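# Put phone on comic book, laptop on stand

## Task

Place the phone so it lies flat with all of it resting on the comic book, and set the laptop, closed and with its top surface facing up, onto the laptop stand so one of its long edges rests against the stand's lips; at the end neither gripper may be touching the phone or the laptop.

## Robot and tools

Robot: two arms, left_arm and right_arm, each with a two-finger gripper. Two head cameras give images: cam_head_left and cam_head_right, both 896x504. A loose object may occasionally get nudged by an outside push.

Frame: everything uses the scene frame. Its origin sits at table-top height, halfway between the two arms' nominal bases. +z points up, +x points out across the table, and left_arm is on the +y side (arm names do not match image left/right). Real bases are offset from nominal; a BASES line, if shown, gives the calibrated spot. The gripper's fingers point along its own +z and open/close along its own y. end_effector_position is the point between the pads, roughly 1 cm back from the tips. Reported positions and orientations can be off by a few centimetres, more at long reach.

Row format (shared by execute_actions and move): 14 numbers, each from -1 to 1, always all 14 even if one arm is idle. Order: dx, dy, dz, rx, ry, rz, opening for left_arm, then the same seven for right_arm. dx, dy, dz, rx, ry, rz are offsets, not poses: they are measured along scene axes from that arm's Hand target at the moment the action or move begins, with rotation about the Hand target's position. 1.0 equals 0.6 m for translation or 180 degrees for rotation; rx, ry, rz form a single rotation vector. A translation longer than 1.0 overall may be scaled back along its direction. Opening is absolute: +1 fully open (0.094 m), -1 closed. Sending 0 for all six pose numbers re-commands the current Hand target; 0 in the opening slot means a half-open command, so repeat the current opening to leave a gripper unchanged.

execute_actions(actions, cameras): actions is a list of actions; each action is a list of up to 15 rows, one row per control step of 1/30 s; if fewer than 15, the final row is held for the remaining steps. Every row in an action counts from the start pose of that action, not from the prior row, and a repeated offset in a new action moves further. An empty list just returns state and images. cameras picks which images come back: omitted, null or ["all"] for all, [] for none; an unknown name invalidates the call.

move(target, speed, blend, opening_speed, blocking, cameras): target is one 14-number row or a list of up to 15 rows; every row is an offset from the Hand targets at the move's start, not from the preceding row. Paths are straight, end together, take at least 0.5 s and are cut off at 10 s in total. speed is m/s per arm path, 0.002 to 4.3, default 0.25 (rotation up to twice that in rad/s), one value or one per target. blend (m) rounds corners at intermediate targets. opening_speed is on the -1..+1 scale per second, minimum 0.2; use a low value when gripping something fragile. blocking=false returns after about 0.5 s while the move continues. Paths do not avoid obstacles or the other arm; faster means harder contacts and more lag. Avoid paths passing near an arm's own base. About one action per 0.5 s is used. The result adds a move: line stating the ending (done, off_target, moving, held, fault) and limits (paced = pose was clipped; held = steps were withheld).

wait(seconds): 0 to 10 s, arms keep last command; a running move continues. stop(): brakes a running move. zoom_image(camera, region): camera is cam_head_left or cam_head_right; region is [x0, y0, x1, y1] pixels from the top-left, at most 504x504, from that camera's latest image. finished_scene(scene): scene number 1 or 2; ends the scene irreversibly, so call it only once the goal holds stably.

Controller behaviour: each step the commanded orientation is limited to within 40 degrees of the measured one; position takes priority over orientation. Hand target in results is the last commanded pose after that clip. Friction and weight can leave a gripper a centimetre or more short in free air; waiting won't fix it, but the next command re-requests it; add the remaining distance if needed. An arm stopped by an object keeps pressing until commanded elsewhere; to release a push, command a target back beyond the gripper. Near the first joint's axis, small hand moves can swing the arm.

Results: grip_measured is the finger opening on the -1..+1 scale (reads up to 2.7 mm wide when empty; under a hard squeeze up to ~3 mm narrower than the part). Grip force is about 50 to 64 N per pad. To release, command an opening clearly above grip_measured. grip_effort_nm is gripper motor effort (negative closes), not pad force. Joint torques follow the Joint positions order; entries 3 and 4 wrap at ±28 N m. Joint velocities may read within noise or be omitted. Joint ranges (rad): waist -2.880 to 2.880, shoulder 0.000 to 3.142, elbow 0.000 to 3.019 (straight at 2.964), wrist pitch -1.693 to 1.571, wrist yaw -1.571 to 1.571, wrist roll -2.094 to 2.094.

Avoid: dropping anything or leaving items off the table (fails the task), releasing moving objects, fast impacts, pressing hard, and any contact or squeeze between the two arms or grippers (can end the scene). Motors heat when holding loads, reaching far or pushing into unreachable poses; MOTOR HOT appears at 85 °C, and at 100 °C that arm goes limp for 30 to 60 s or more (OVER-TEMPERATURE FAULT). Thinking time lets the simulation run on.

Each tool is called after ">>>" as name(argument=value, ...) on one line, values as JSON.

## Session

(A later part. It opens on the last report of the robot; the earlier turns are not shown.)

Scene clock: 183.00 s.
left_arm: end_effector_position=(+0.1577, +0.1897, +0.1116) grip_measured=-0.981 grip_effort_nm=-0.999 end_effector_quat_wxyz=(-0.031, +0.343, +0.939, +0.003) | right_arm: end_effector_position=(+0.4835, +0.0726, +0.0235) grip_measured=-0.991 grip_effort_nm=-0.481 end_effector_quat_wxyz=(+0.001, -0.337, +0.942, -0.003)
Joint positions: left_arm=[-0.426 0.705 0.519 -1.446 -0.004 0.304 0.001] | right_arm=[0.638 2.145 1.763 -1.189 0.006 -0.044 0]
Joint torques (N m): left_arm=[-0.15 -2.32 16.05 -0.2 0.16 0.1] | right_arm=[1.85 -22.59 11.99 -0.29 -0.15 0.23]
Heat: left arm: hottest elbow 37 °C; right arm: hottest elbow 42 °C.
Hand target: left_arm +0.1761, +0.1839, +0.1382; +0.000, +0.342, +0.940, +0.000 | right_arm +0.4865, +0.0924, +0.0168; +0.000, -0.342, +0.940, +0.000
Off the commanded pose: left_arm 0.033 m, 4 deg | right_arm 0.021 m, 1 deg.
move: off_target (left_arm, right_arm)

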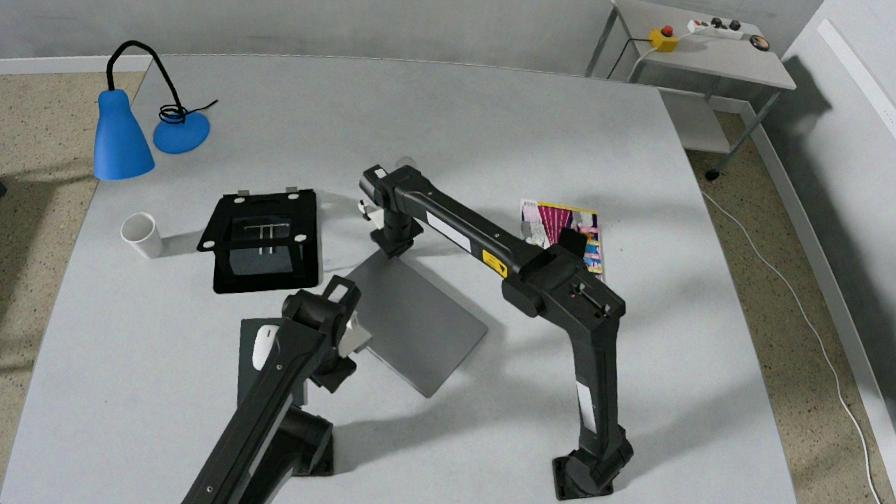

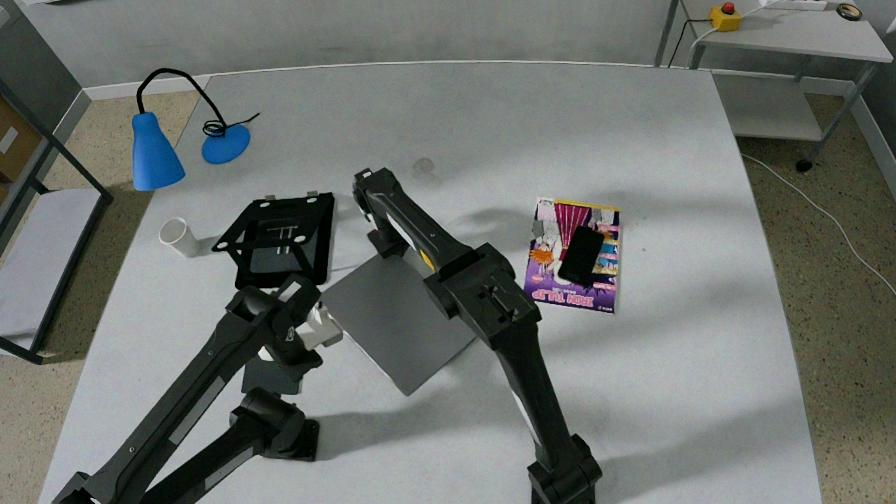

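>>> move(target=[[0,0,0,0,0,0,-1,-0.08,0.07,0.004,0,0,0,-1],[0,0.1,0.1,0,0,0,-1,-0.16,0.13,0.004,0,0,0,-1]], speed=0.1)

>>> zoom_image(camera="cam_head_left", region=[250, 180, 550, 420])

>>> zoom_image(camera="cam_head_right", region=[250, 180, 590, 420])

Scene clock: 192.23 s.
left_arm: end_effector_position=(+0.1614, +0.2423, +0.1708) grip_measured=-0.981 grip_effort_nm=-1.004 end_effector_quat_wxyz=(-0.031, +0.343, +0.939, -0.009) | right_arm: end_effector_position=(+0.4030, +0.1643, +0.0237) grip_measured=-0.991 grip_effort_nm=-0.491 end_effector_quat_wxyz=(+0.006, -0.337, +0.941, -0.001)
Joint positions: left_arm=[-0.033 0.661 0.659 -1.633 -0.003 0.697 0.001] | right_arm=[0.829 2.145 1.763 -1.181 0.008 0.147 0]
Joint torques (N m): left_arm=[-0.15 -1.49 16.5 -0.13 0.12 0.08] | right_arm=[1.73 -26.05 7.25 0.24 -0.21 0.23]
Heat: left arm: hottest elbow 38 °C; right arm: hottest elbow 42 °C.
Hand target: left_arm +0.1761, +0.2439, +0.1983; +0.000, +0.341, +0.940, +0.000 | right_arm +0.3907, +0.1704, +0.0194; +0.000, -0.342, +0.940, +0.000
Off the commanded pose: left_arm 0.031 m, 4 deg | right_arm 0.015 m, 1 deg.
move: off_target (left_arm, right_arm)

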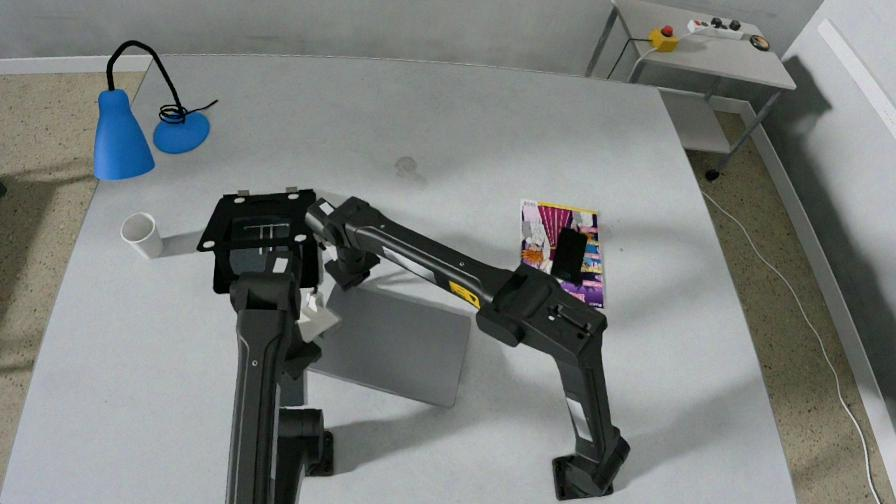

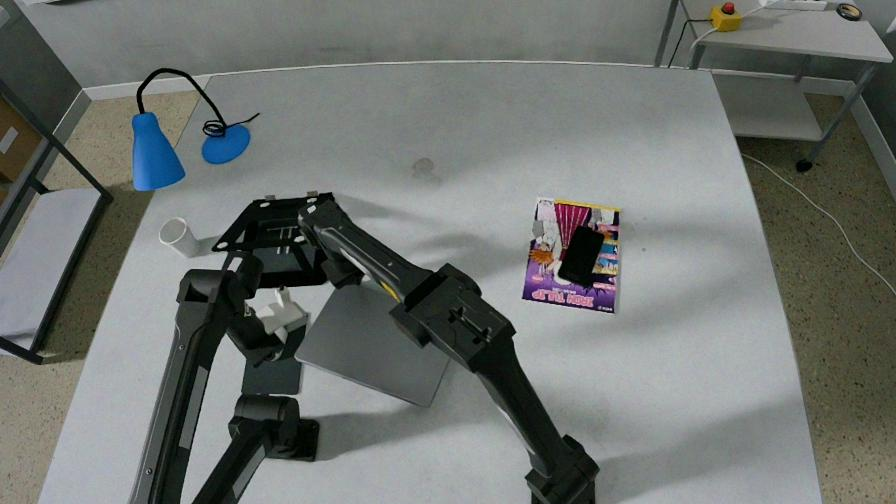

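Scaled by 1.680.

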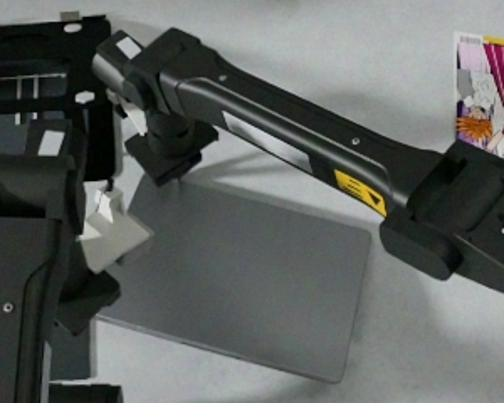

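Scaled by 1.482.

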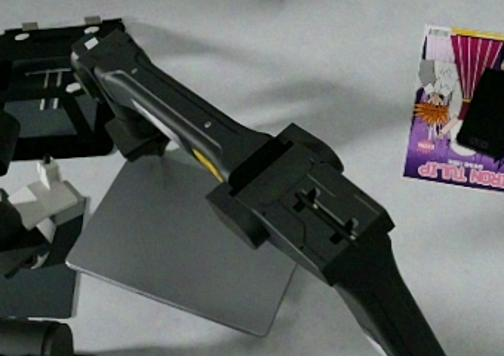

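>>> move(target=[[0,0,0,0,0,0,-1,0.03,-0.03,0.22,0,0,0,-1],[0,0,0,0,0,0,-1,-0.3,-0.35,0.22,0,0,0,-1],[0,0,0,0,0,0,-1,-0.5,-0.35,0.15,0,0,0,-1]], speed=[0.15,0.25,0.2], blend=0.04)

>>> zoom_image(camera="cam_head_left", region=[250, 180, 600, 500])

>>> zoom_image(camera="cam_head_right", region=[230, 180, 580, 500])

Scene clock: 206.43 s.
left_arm: end_effector_position=(+0.1614, +0.2422, +0.1708) grip_measured=-0.981 grip_effort_nm=-0.999 end_effector_quat_wxyz=(-0.030, +0.344, +0.939, -0.009) | right_arm: end_effector_position=(+0.0946, -0.0383, +0.1108) grip_measured=-0.991 grip_effort_nm=-0.486 end_effector_quat_wxyz=(-0.004, -0.340, +0.940, -0.003)
Joint positions: left_arm=[-0.033 0.661 0.659 -1.633 -0.003 0.698 0.001] | right_arm=[1.138 1.205 0.796 -1.172 -0.002 0.449 0]
Joint torques (N m): left_arm=[-0.09 -1.38 16.47 -0.09 0.11 0.11] | right_arm=[1.32 -10.34 6.93 0.47 0.13 0.22]
Heat: left arm: hottest elbow 39 °C; right arm: hottest elbow 41 °C.
Hand target: left_arm +0.1762, +0.2438, +0.1983; +0.000, +0.341, +0.940, +0.000 | right_arm +0.0906, -0.0396, +0.1094; +0.000, -0.342, +0.940, +0.000
Off the commanded pose: left_arm 0.031 m, 4 deg | right_arm 0.004 m, 1 deg.
move: off_target (left_arm)

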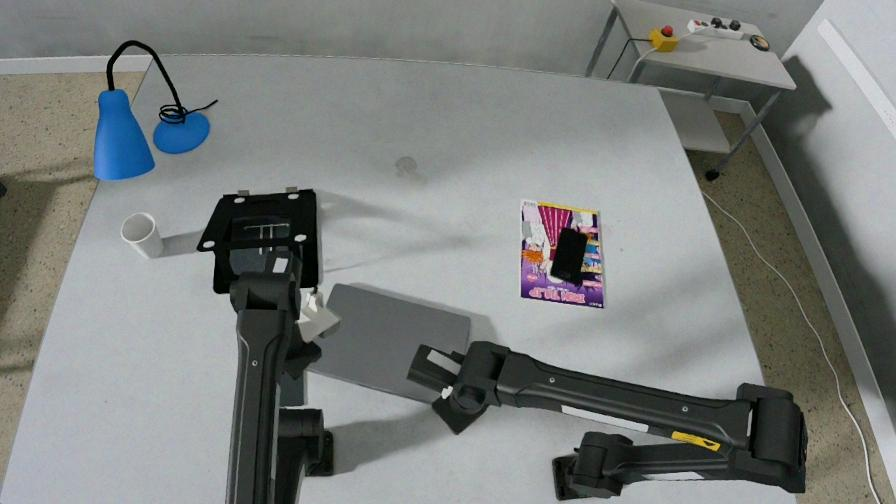

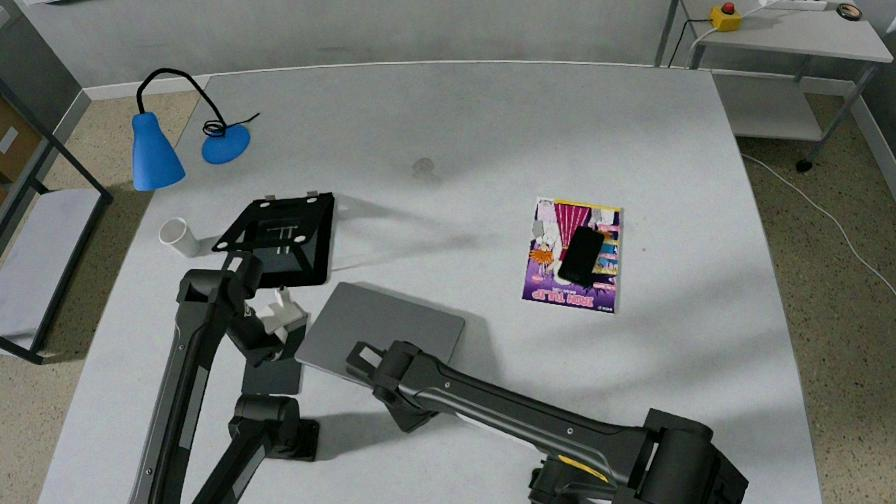

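Scaled by 1.440.

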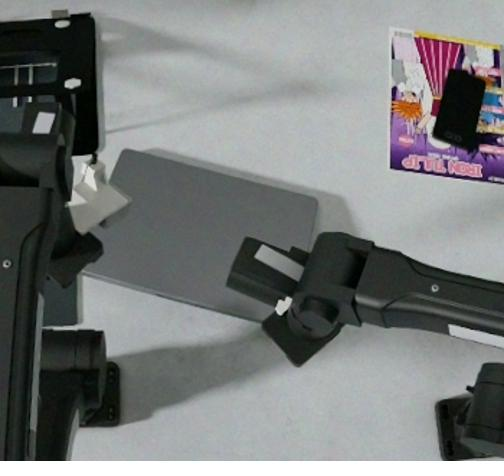

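Scaled by 1.440.

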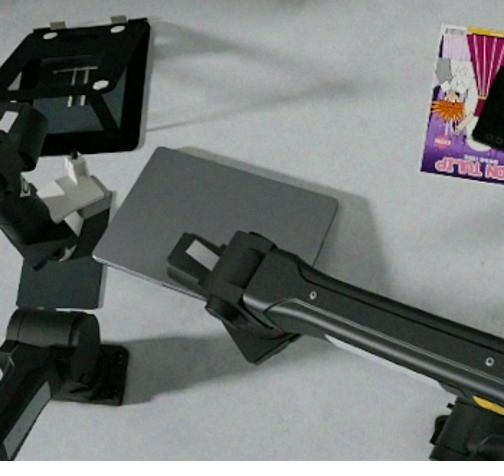

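>>> move(target=[[0,0,0,0,0,0,-1,0,0,-0.155,0,0,0,-1],[0,0,0,0,0,0,-1,0.08,0,-0.155,0,0,0,-1],[0,0,0,0,0,0,-1,0.15,0.0,-0.15,0,0,0,-1]], speed=[0.12,0.08,0.08])

>>> zoom_image(camera="cam_head_left", region=[250, 180, 600, 500])

>>> zoom_image(camera="cam_head_right", region=[230, 180, 580, 500])

Scene clock: 212.93 s.
left_arm: end_effector_position=(+0.1614, +0.2422, +0.1708) grip_measured=-0.981 grip_effort_nm=-0.999 end_effector_quat_wxyz=(-0.030, +0.344, +0.939, -0.009) | right_arm: end_effector_position=(+0.1585, -0.0600, +0.0119) grip_measured=-0.991 grip_effort_nm=-0.481 end_effector_quat_wxyz=(-0.018, -0.344, +0.939, -0.011)
Joint positions: left_arm=[-0.033 0.661 0.659 -1.633 -0.003 0.698 0.001] | right_arm=[0.922 1.44 0.701 -0.873 -0.001 0.224 0]
Joint torques (N m): left_arm=[0.44 -1.49 16.49 -0.35 0.11 0.12] | right_arm=[-0.62 -9.17 10.52 0.4 0.11 0.1]
Heat: left arm: hottest elbow 39 °C; right arm: hottest elbow 41 °C.
Hand target: left_arm +0.1762, +0.2438, +0.1983; +0.000, +0.341, +0.940, +0.000 | right_arm +0.1807, -0.0397, +0.0193; +0.000, -0.342, +0.940, +0.000
Off the commanded pose: left_arm 0.031 m, 4 deg | right_arm 0.031 m, 2 deg.
move: off_target (left_arm, right_arm)

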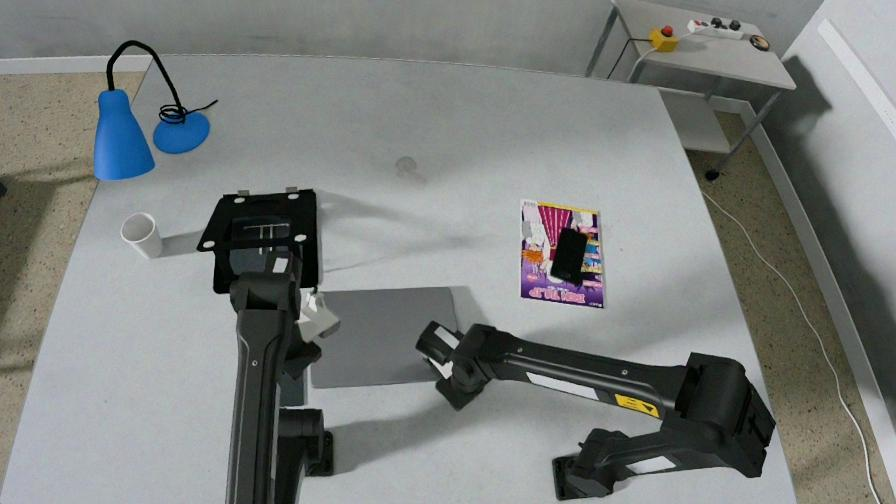

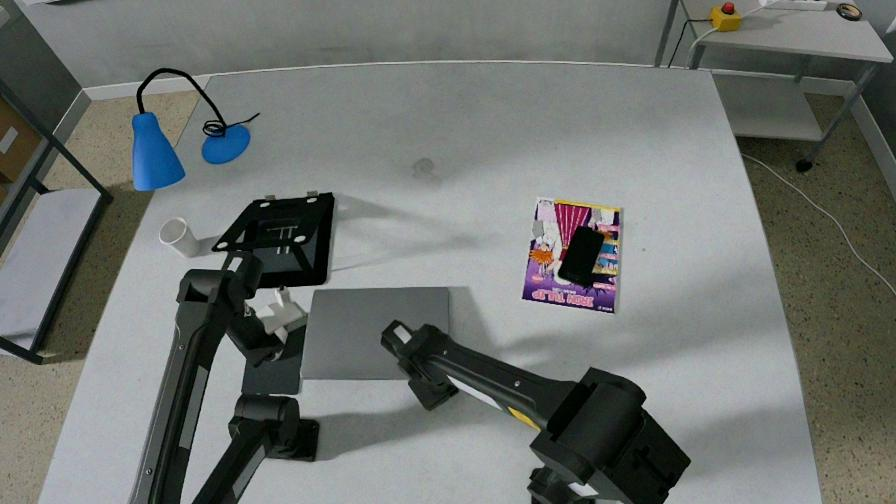

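Scaled by 1.440.

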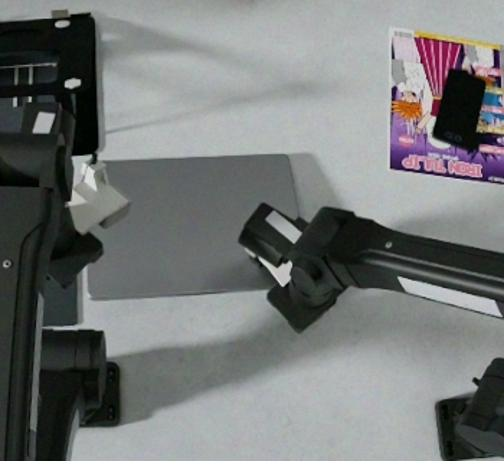

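Scaled by 1.440.

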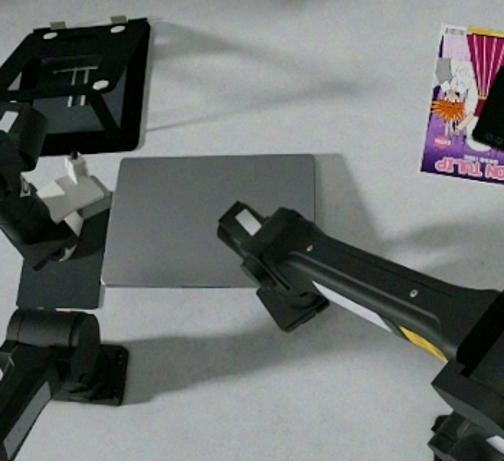

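>>> move(target=[[0.06,0.1,0.12,-0.189,-0.11,0.341,0,-0.05,0,0.25,0,0,0,-1],[0.17,0.168,0.06,-0.378,-0.219,0.682,0,0.1,-0.35,0.35,0,0,0,-1]], speed=[0.25,0.25], blend=0.02)

>>> zoom_image(camera="cam_head_left", region=[150, 160, 450, 400])

>>> zoom_image(camera="cam_head_right", region=[150, 160, 450, 400])

Scene clock: 236.10 s.
left_arm: end_effector_position=(+0.2760, +0.3473, +0.2332) grip_measured=-0.002 grip_effort_nm=0.125 end_effector_quat_wxyz=(-0.390, +0.662, -0.551, +0.325) | right_arm: end_effector_position=(+0.2254, -0.2500, +0.2070) grip_measured=-0.991 grip_effort_nm=-0.481 end_effector_quat_wxyz=(-0.024, -0.344, +0.939, +0.001)
Joint positions: left_arm=[0.647 0.313 0.429 -0.678 0.428 -1.316 0.047] | right_arm=[0.228 1.052 0.946 -1.512 0.003 -0.469 0]
Joint torques (N m): left_arm=[-1.73 -0.67 10.69 2.32 -0.09 0.02] | right_arm=[-0.5 -7.18 12.94 -0.28 -0.07 0.11]
Motor temperatures (°C): left_arm=[22 26 41 24 27 23 28] | right_arm=[26 38 43 25 24 23 26]
Heat: left arm: hottest elbow 41 °C; right arm: hottest elbow 43 °C.
Hand target: left_arm +0.2781, +0.3447, +0.2343; -0.396, +0.656, -0.551, +0.331 | right_arm +0.2407, -0.2497, +0.2294; +0.000, -0.342, +0.940, +0.000
Off the commanded pose: left_arm 0.004 m, 1 deg | right_arm 0.027 m, 3 deg.
move: off_target (right_arm)

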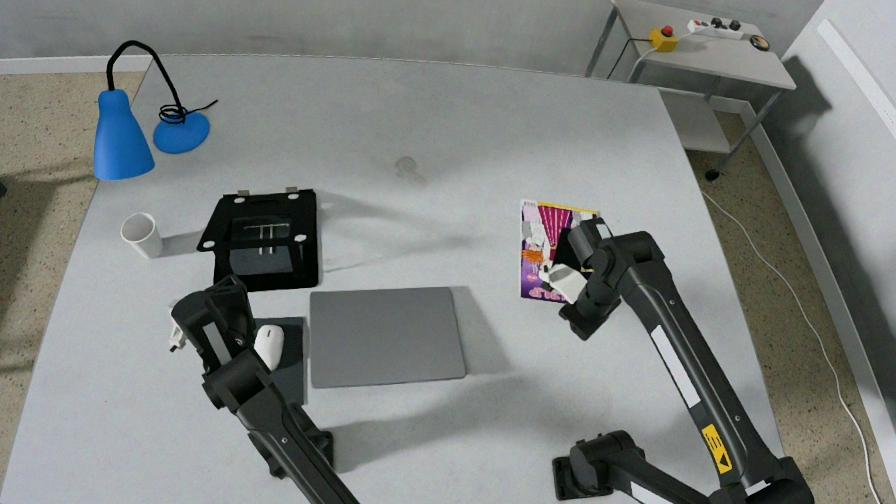

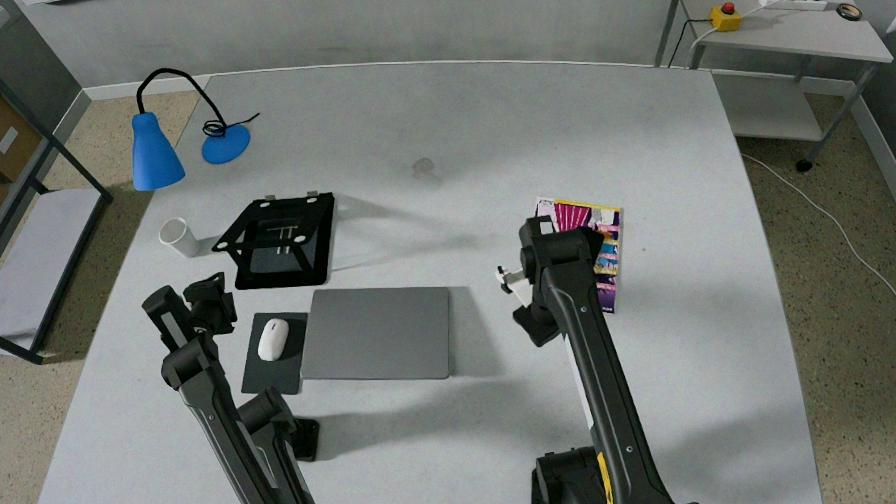

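Scaled by 1.680.

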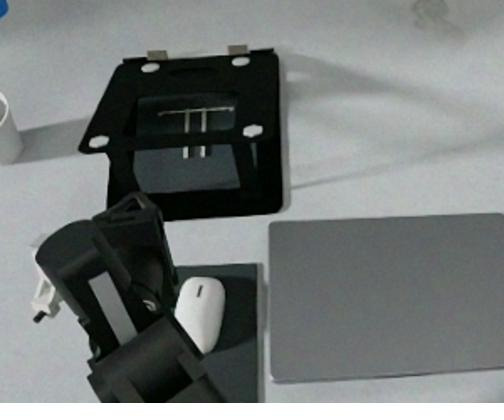

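Scaled by 1.680.

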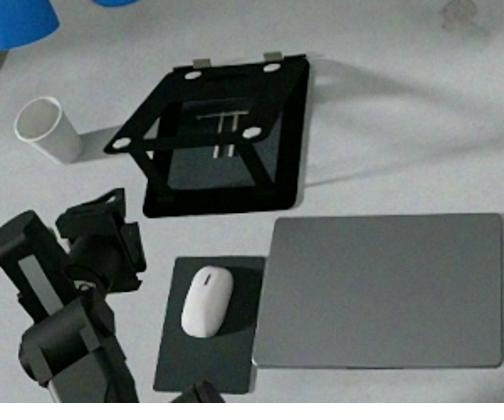

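>>> move(target=[0.087,-0.02,-0.075,0,0,0,0,0,0,0,0,0,0,-1], speed=0.12)

>>> zoom_image(camera="cam_head_left", region=[180, 180, 340, 320])

>>> zoom_image(camera="cam_head_right", region=[180, 180, 340, 320])

Scene clock: 244.27 s.
left_arm: end_effector_position=(+0.3271, +0.3358, +0.1921) grip_measured=-0.002 grip_effort_nm=0.125 end_effector_quat_wxyz=(-0.397, +0.658, -0.551, +0.326) | right_arm: end_effector_position=(+0.2254, -0.2500, +0.2070) grip_measured=-0.991 grip_effort_nm=-0.486 end_effector_quat_wxyz=(-0.024, -0.344, +0.939, +0.001)
Joint positions: left_arm=[0.389 0.486 0.332 -0.347 0.203 -1.451 0.047] | right_arm=[0.228 1.052 0.946 -1.512 0.003 -0.47 0]
Joint torques (N m): left_arm=[-2.14 -0.5 10.76 2.63 -0.1 -0.01] | right_arm=[-0.38 -7.18 12.96 -0.28 -0.06 0.09]
Heat: left arm: hottest elbow 41 °C; right arm: hottest elbow 46 °C.
Hand target: left_arm +0.3303, +0.3327, +0.1893; -0.396, +0.656, -0.551, +0.331 | right_arm +0.2407, -0.2497, +0.2294; +0.000, -0.342, +0.940, +0.000
Off the commanded pose: left_arm 0.005 m, 1 deg | right_arm 0.027 m, 3 deg.
move: off_target (right_arm)

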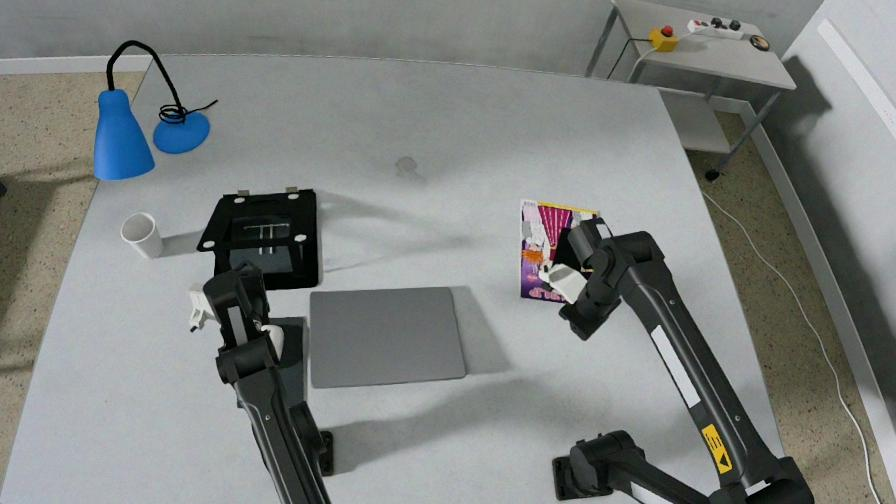

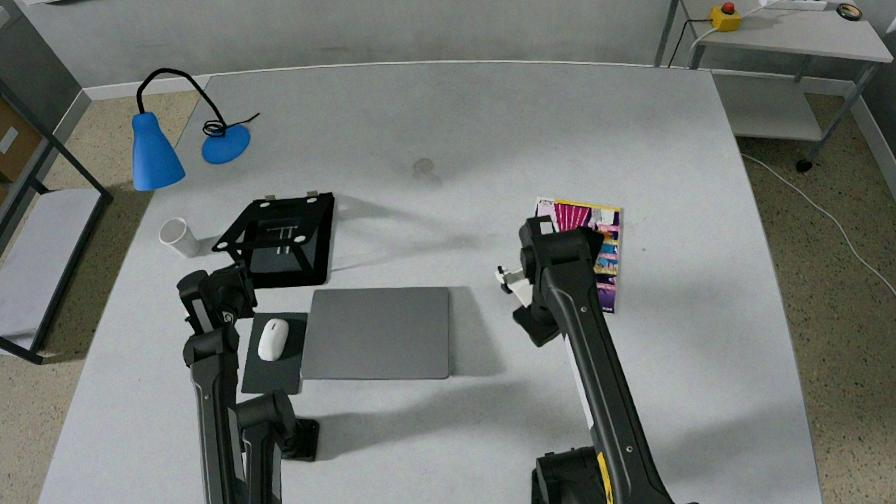

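Scaled by 3.150.

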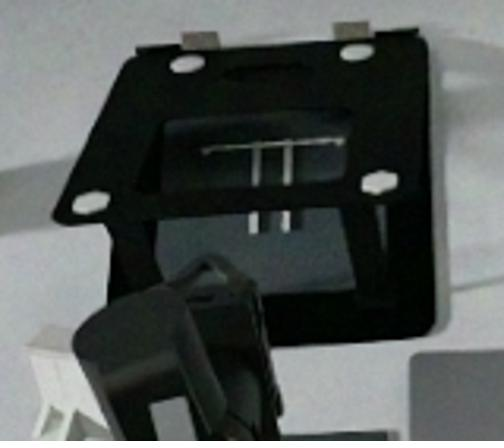

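Scaled by 3.150.

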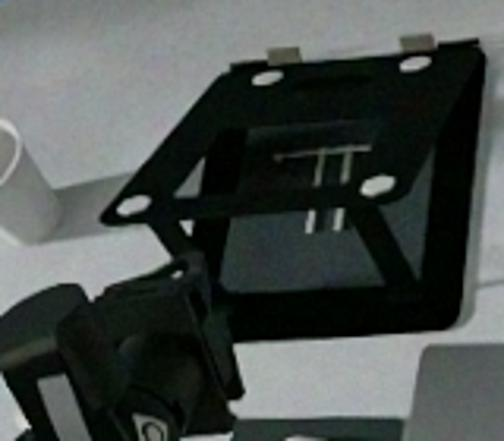

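>>> move(target=[0.117,0.012,-0.06,0,0,0,0.3,0,0,0,0,0,0,-1], speed=0.08)

>>> zoom_image(camera="cam_head_left", region=[180, 180, 340, 320])

>>> zoom_image(camera="cam_head_right", region=[180, 180, 340, 320])

Scene clock: 251.73 s.
left_arm: end_effector_position=(+0.3909, +0.3420, +0.1433) grip_measured=+0.298 grip_effort_nm=0.129 end_effector_quat_wxyz=(-0.388, +0.663, -0.554, +0.321) | right_arm: end_effector_position=(+0.2254, -0.2500, +0.2070) grip_measured=-0.991 grip_effort_nm=-0.481 end_effector_quat_wxyz=(-0.024, -0.344, +0.939, +0.001)
Joint positions: left_arm=[0.298 0.893 0.332 0.042 0.124 -1.495 0.061] | right_arm=[0.228 1.052 0.946 -1.512 0.003 -0.47 0]
Joint torques (N m): left_arm=[-2.78 -4.25 11.86 2.3 -0.12 -0.02] | right_arm=[-0.44 -7.18 12.96 -0.27 -0.06 0.08]
Heat: left arm: hottest elbow 41 °C; right arm: hottest elbow 47 °C.
Hand target: left_arm +0.4005, +0.3399, +0.1532; -0.396, +0.656, -0.551, +0.331 | right_arm +0.2407, -0.2497, +0.2294; +0.000, -0.342, +0.940, +0.000
Off the commanded pose: left_arm 0.014 m, 2 deg | right_arm 0.027 m, 3 deg.
move: off_target (left_arm, right_arm)

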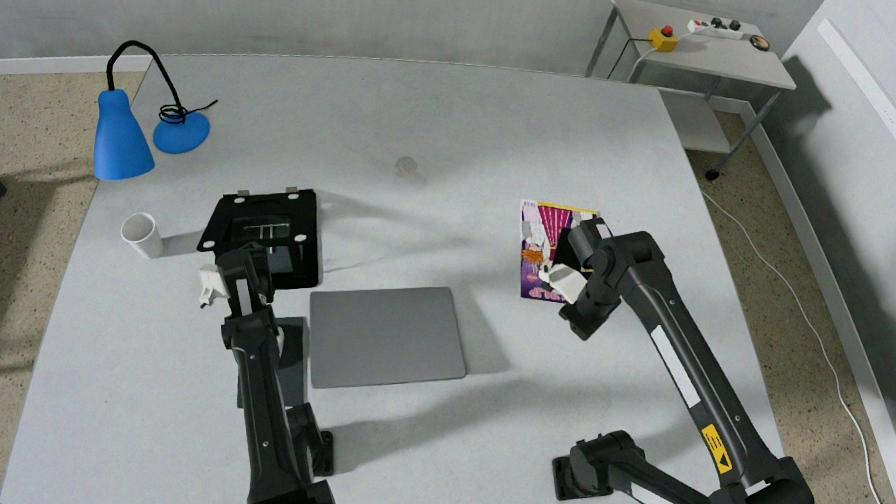

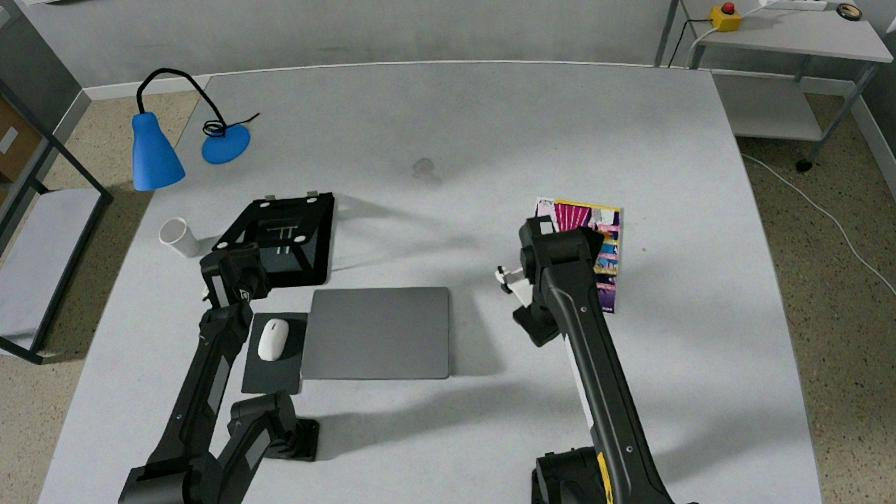

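Scaled by 3.150.

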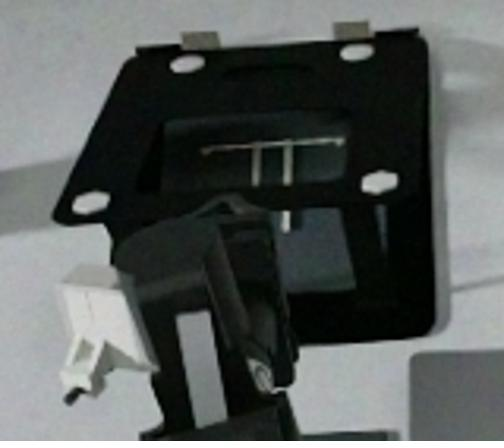

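Scaled by 3.150.

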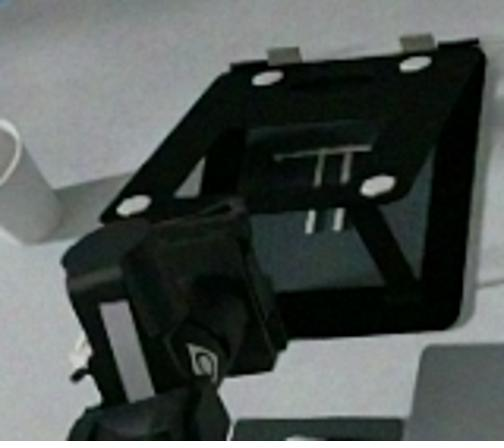

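>>> move(target=[[0.035,0.006,-0.0,0,0,0,0.3,0,0,0,0,0,0,-1],[0.035,0.006,-0.0,0,0,0,-1,0,0,0,0,0,0,-1]], speed=0.06, opening_speed=0.5)

>>> zoom_image(camera="cam_head_left", region=[180, 180, 340, 320])

>>> zoom_image(camera="cam_head_right", region=[180, 180, 340, 320])

Scene clock: 259.43 s.
left_arm: end_effector_position=(+0.4106, +0.3441, +0.1472) grip_measured=-0.937 grip_effort_nm=-0.940 end_effector_quat_wxyz=(-0.398, +0.656, -0.551, +0.328) | right_arm: end_effector_position=(+0.2254, -0.2500, +0.2070) grip_measured=-0.991 grip_effort_nm=-0.491 end_effector_quat_wxyz=(-0.024, -0.344, +0.939, +0.001)
Joint positions: left_arm=[0.283 0.969 0.36 0.117 0.113 -1.5 0.003] | right_arm=[0.228 1.052 0.946 -1.512 0.003 -0.47 0]
Joint torques (N m): left_arm=[-1.73 -3.43 12.67 1.36 -0.14 -0.04] | right_arm=[-0.5 -7.12 12.96 -0.27 -0.06 0.09]
Motor temperatures (°C): left_arm=[22 26 42 24 27 23 28] | right_arm=[26 37 49 25 24 23 26]
Heat: left arm: hottest elbow 42 °C; right arm: hottest elbow 49 °C.
Hand target: left_arm +0.4216, +0.3435, +0.1533; -0.396, +0.656, -0.551, +0.331 | right_arm +0.2407, -0.2497, +0.2294; +0.000, -0.342, +0.940, +0.000
Off the commanded pose: left_arm 0.012 m, 0 deg | right_arm 0.027 m, 3 deg.
move: off_target (left_arm, right_arm); target 2's new opening was sent with left_arm's hand 0.037 m and 4 deg from that target

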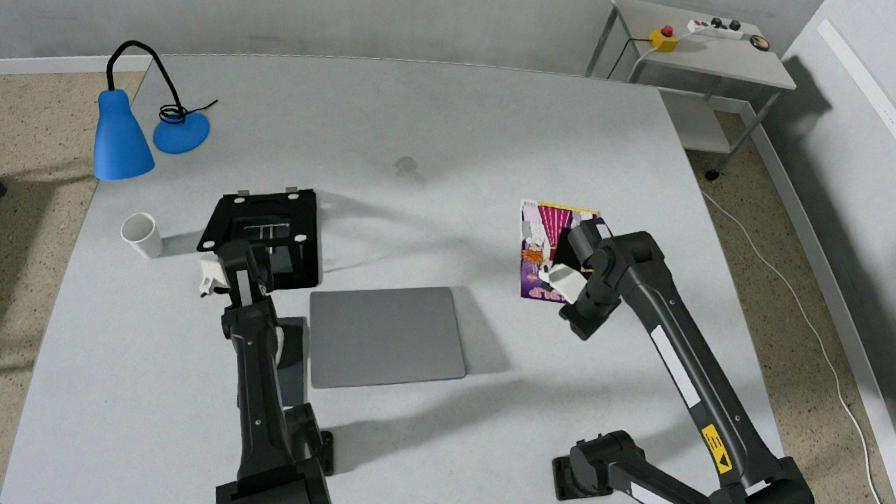

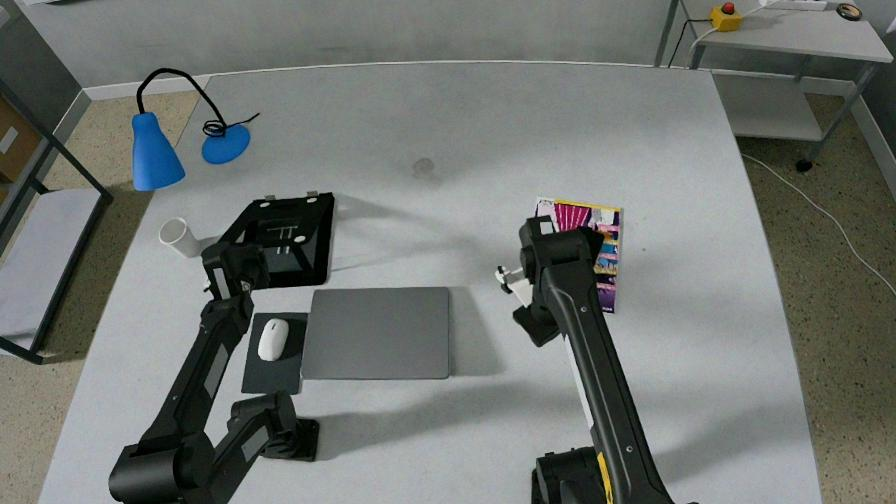

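Scaled by 3.150.

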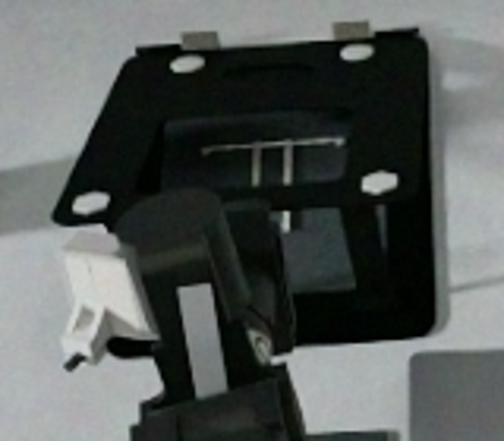

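Scaled by 3.150.

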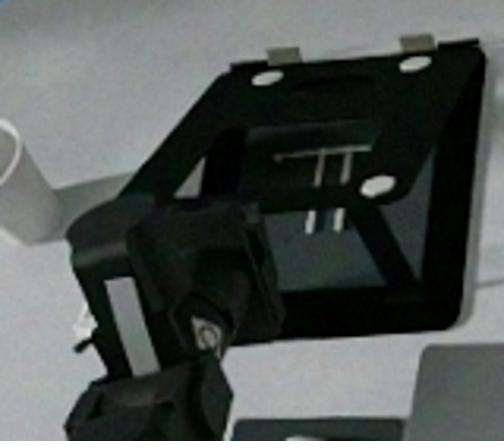

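>>> move(target=[[0.04,0,0.05,0,0,0,-1,0,0,0,0,0,0,-1],[0.1,-0.02,0.05,0,0,0,-1,0,0,0,0,0,0,-1]], speed=0.08)

>>> zoom_image(camera="cam_head_left", region=[150, 150, 350, 320])

>>> zoom_image(camera="cam_head_right", region=[180, 150, 380, 320])

Scene clock: 266.03 s.
left_arm: end_effector_position=(+0.4484, +0.3343, +0.1498) grip_measured=-0.940 grip_effort_nm=-1.004 end_effector_quat_wxyz=(-0.377, +0.673, -0.560, +0.304) | right_arm: end_effector_position=(+0.2254, -0.2500, +0.2070) grip_measured=-0.991 grip_effort_nm=-0.481 end_effector_quat_wxyz=(-0.024, -0.344, +0.939, +0.001)
Joint positions: left_arm=[0.198 1.084 0.481 0.042 0.023 -1.541 0.003] | right_arm=[0.228 1.052 0.946 -1.512 0.003 -0.47 0]
Joint torques (N m): left_arm=[-3.08 -5.77 16.7 2.17 0.04 -0.02] | right_arm=[-0.44 -7.18 12.94 -0.27 -0.06 0.08]
Heat: left arm: hottest elbow 42 °C; right arm: hottest elbow 50 °C.
Hand target: left_arm +0.4816, +0.3314, +0.1834; -0.396, +0.656, -0.551, +0.331 | right_arm +0.2407, -0.2497, +0.2294; +0.000, -0.342, +0.940, +0.000
Off the commanded pose: left_arm 0.047 m, 4 deg | right_arm 0.027 m, 3 deg.
move: off_target (left_arm, right_arm)

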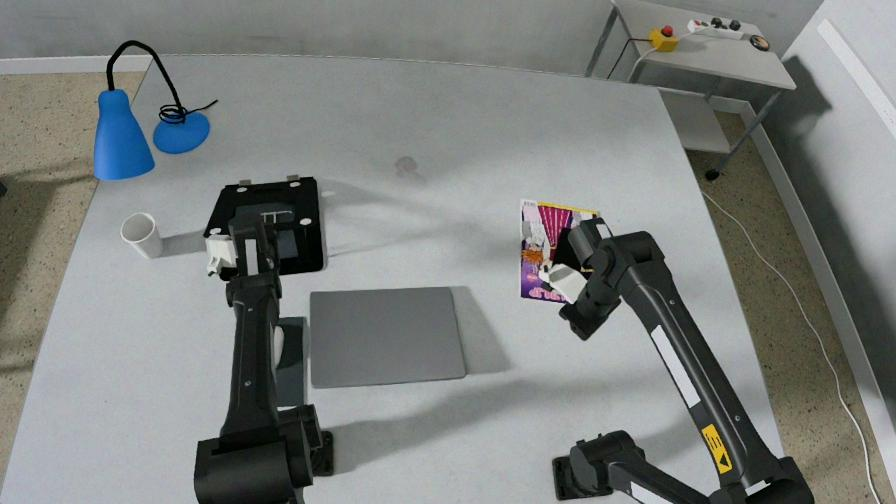

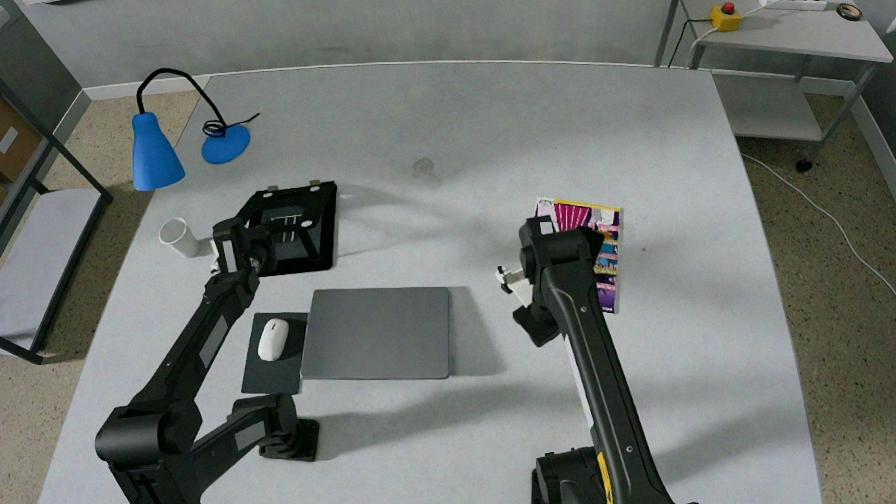

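Scaled by 2.520.

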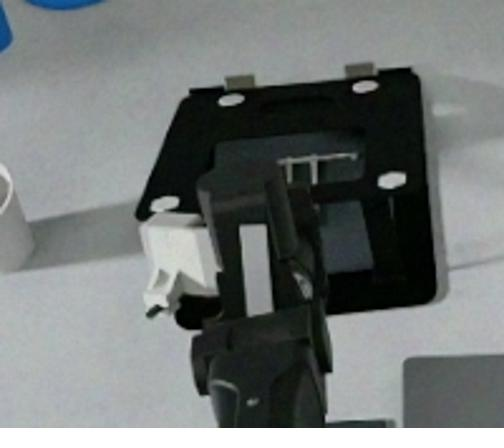

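Scaled by 2.520.

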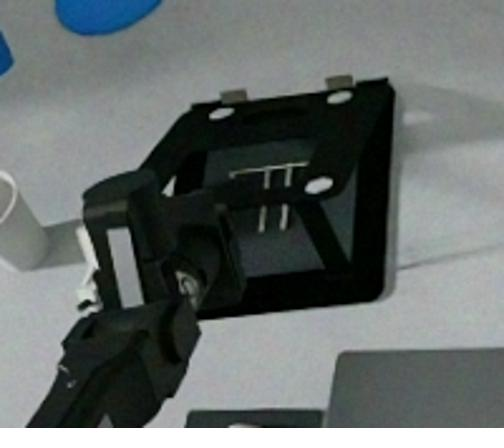

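>>> move(target=[[0.02,-0.2,0.0,0,0,0,-1,0,0,0,0,0,0,-1],[0.02,-0.4,0,0,0,0,-1,0,0,0,0,0,0,-1]], speed=0.1)

>>> zoom_image(camera="cam_head_left", region=[250, 150, 500, 400])

>>> zoom_image(camera="cam_head_right", region=[250, 150, 500, 400])

Scene clock: 272.37 s.
left_arm: end_effector_position=(+0.4692, +0.1195, +0.1501) grip_measured=-0.940 grip_effort_nm=-1.009 end_effector_quat_wxyz=(-0.394, +0.672, -0.551, +0.299) | right_arm: end_effector_position=(+0.2254, -0.2500, +0.2070) grip_measured=-0.991 grip_effort_nm=-0.481 end_effector_quat_wxyz=(-0.024, -0.344, +0.939, +0.001)
Joint positions: left_arm=[-0.518 1.257 0.618 -0.031 -0.607 -1.958 0.003] | right_arm=[0.228 1.052 0.946 -1.512 0.003 -0.47 0]
Joint torques (N m): left_arm=[-3.6 -8.76 16.91 1.26 -0.01 0.24] | right_arm=[-0.5 -7.18 12.97 -0.28 -0.06 0.09]
Heat: left arm: hottest elbow 43 °C; right arm: hottest elbow 51 °C.
Hand target: left_arm +0.4936, +0.0914, +0.1833; -0.396, +0.656, -0.551, +0.331 | right_arm +0.2407, -0.2497, +0.2294; +0.000, -0.342, +0.940, +0.000
Off the commanded pose: left_arm 0.050 m, 4 deg | right_arm 0.027 m, 3 deg.
move: off_target (left_arm, right_arm)

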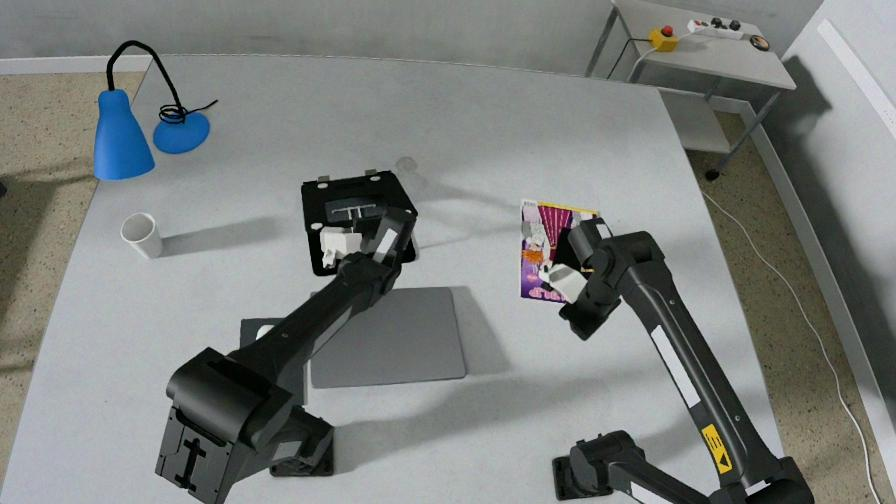

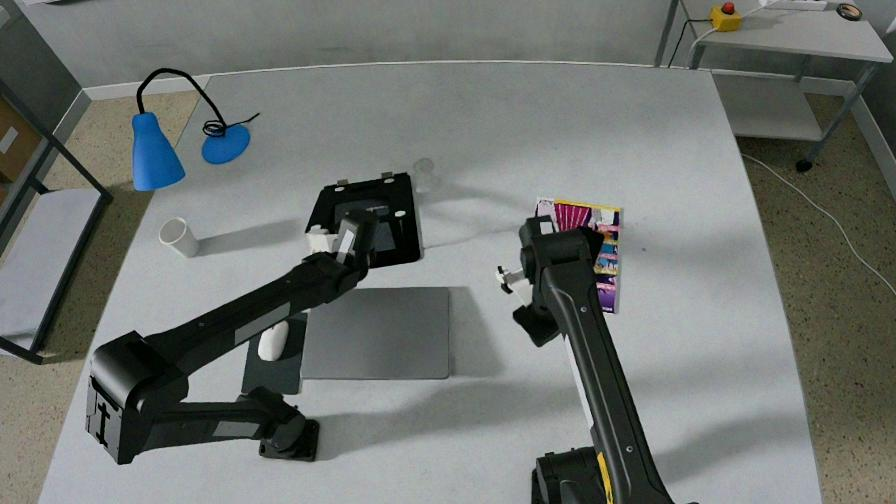

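Scaled by 2.016.

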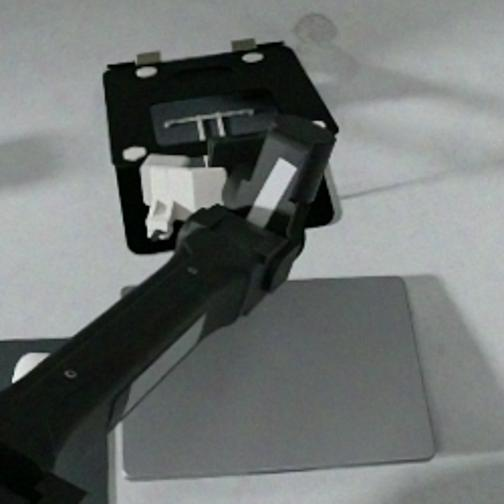

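Scaled by 2.016.

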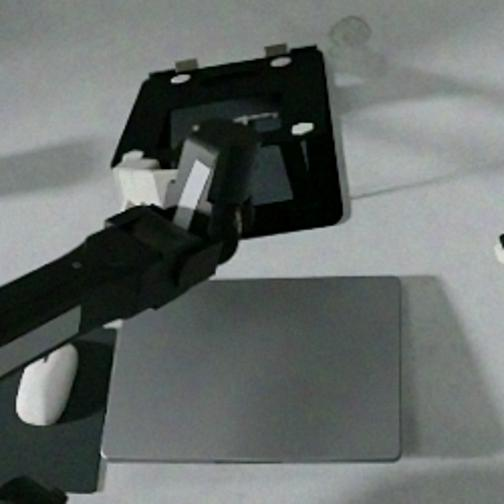

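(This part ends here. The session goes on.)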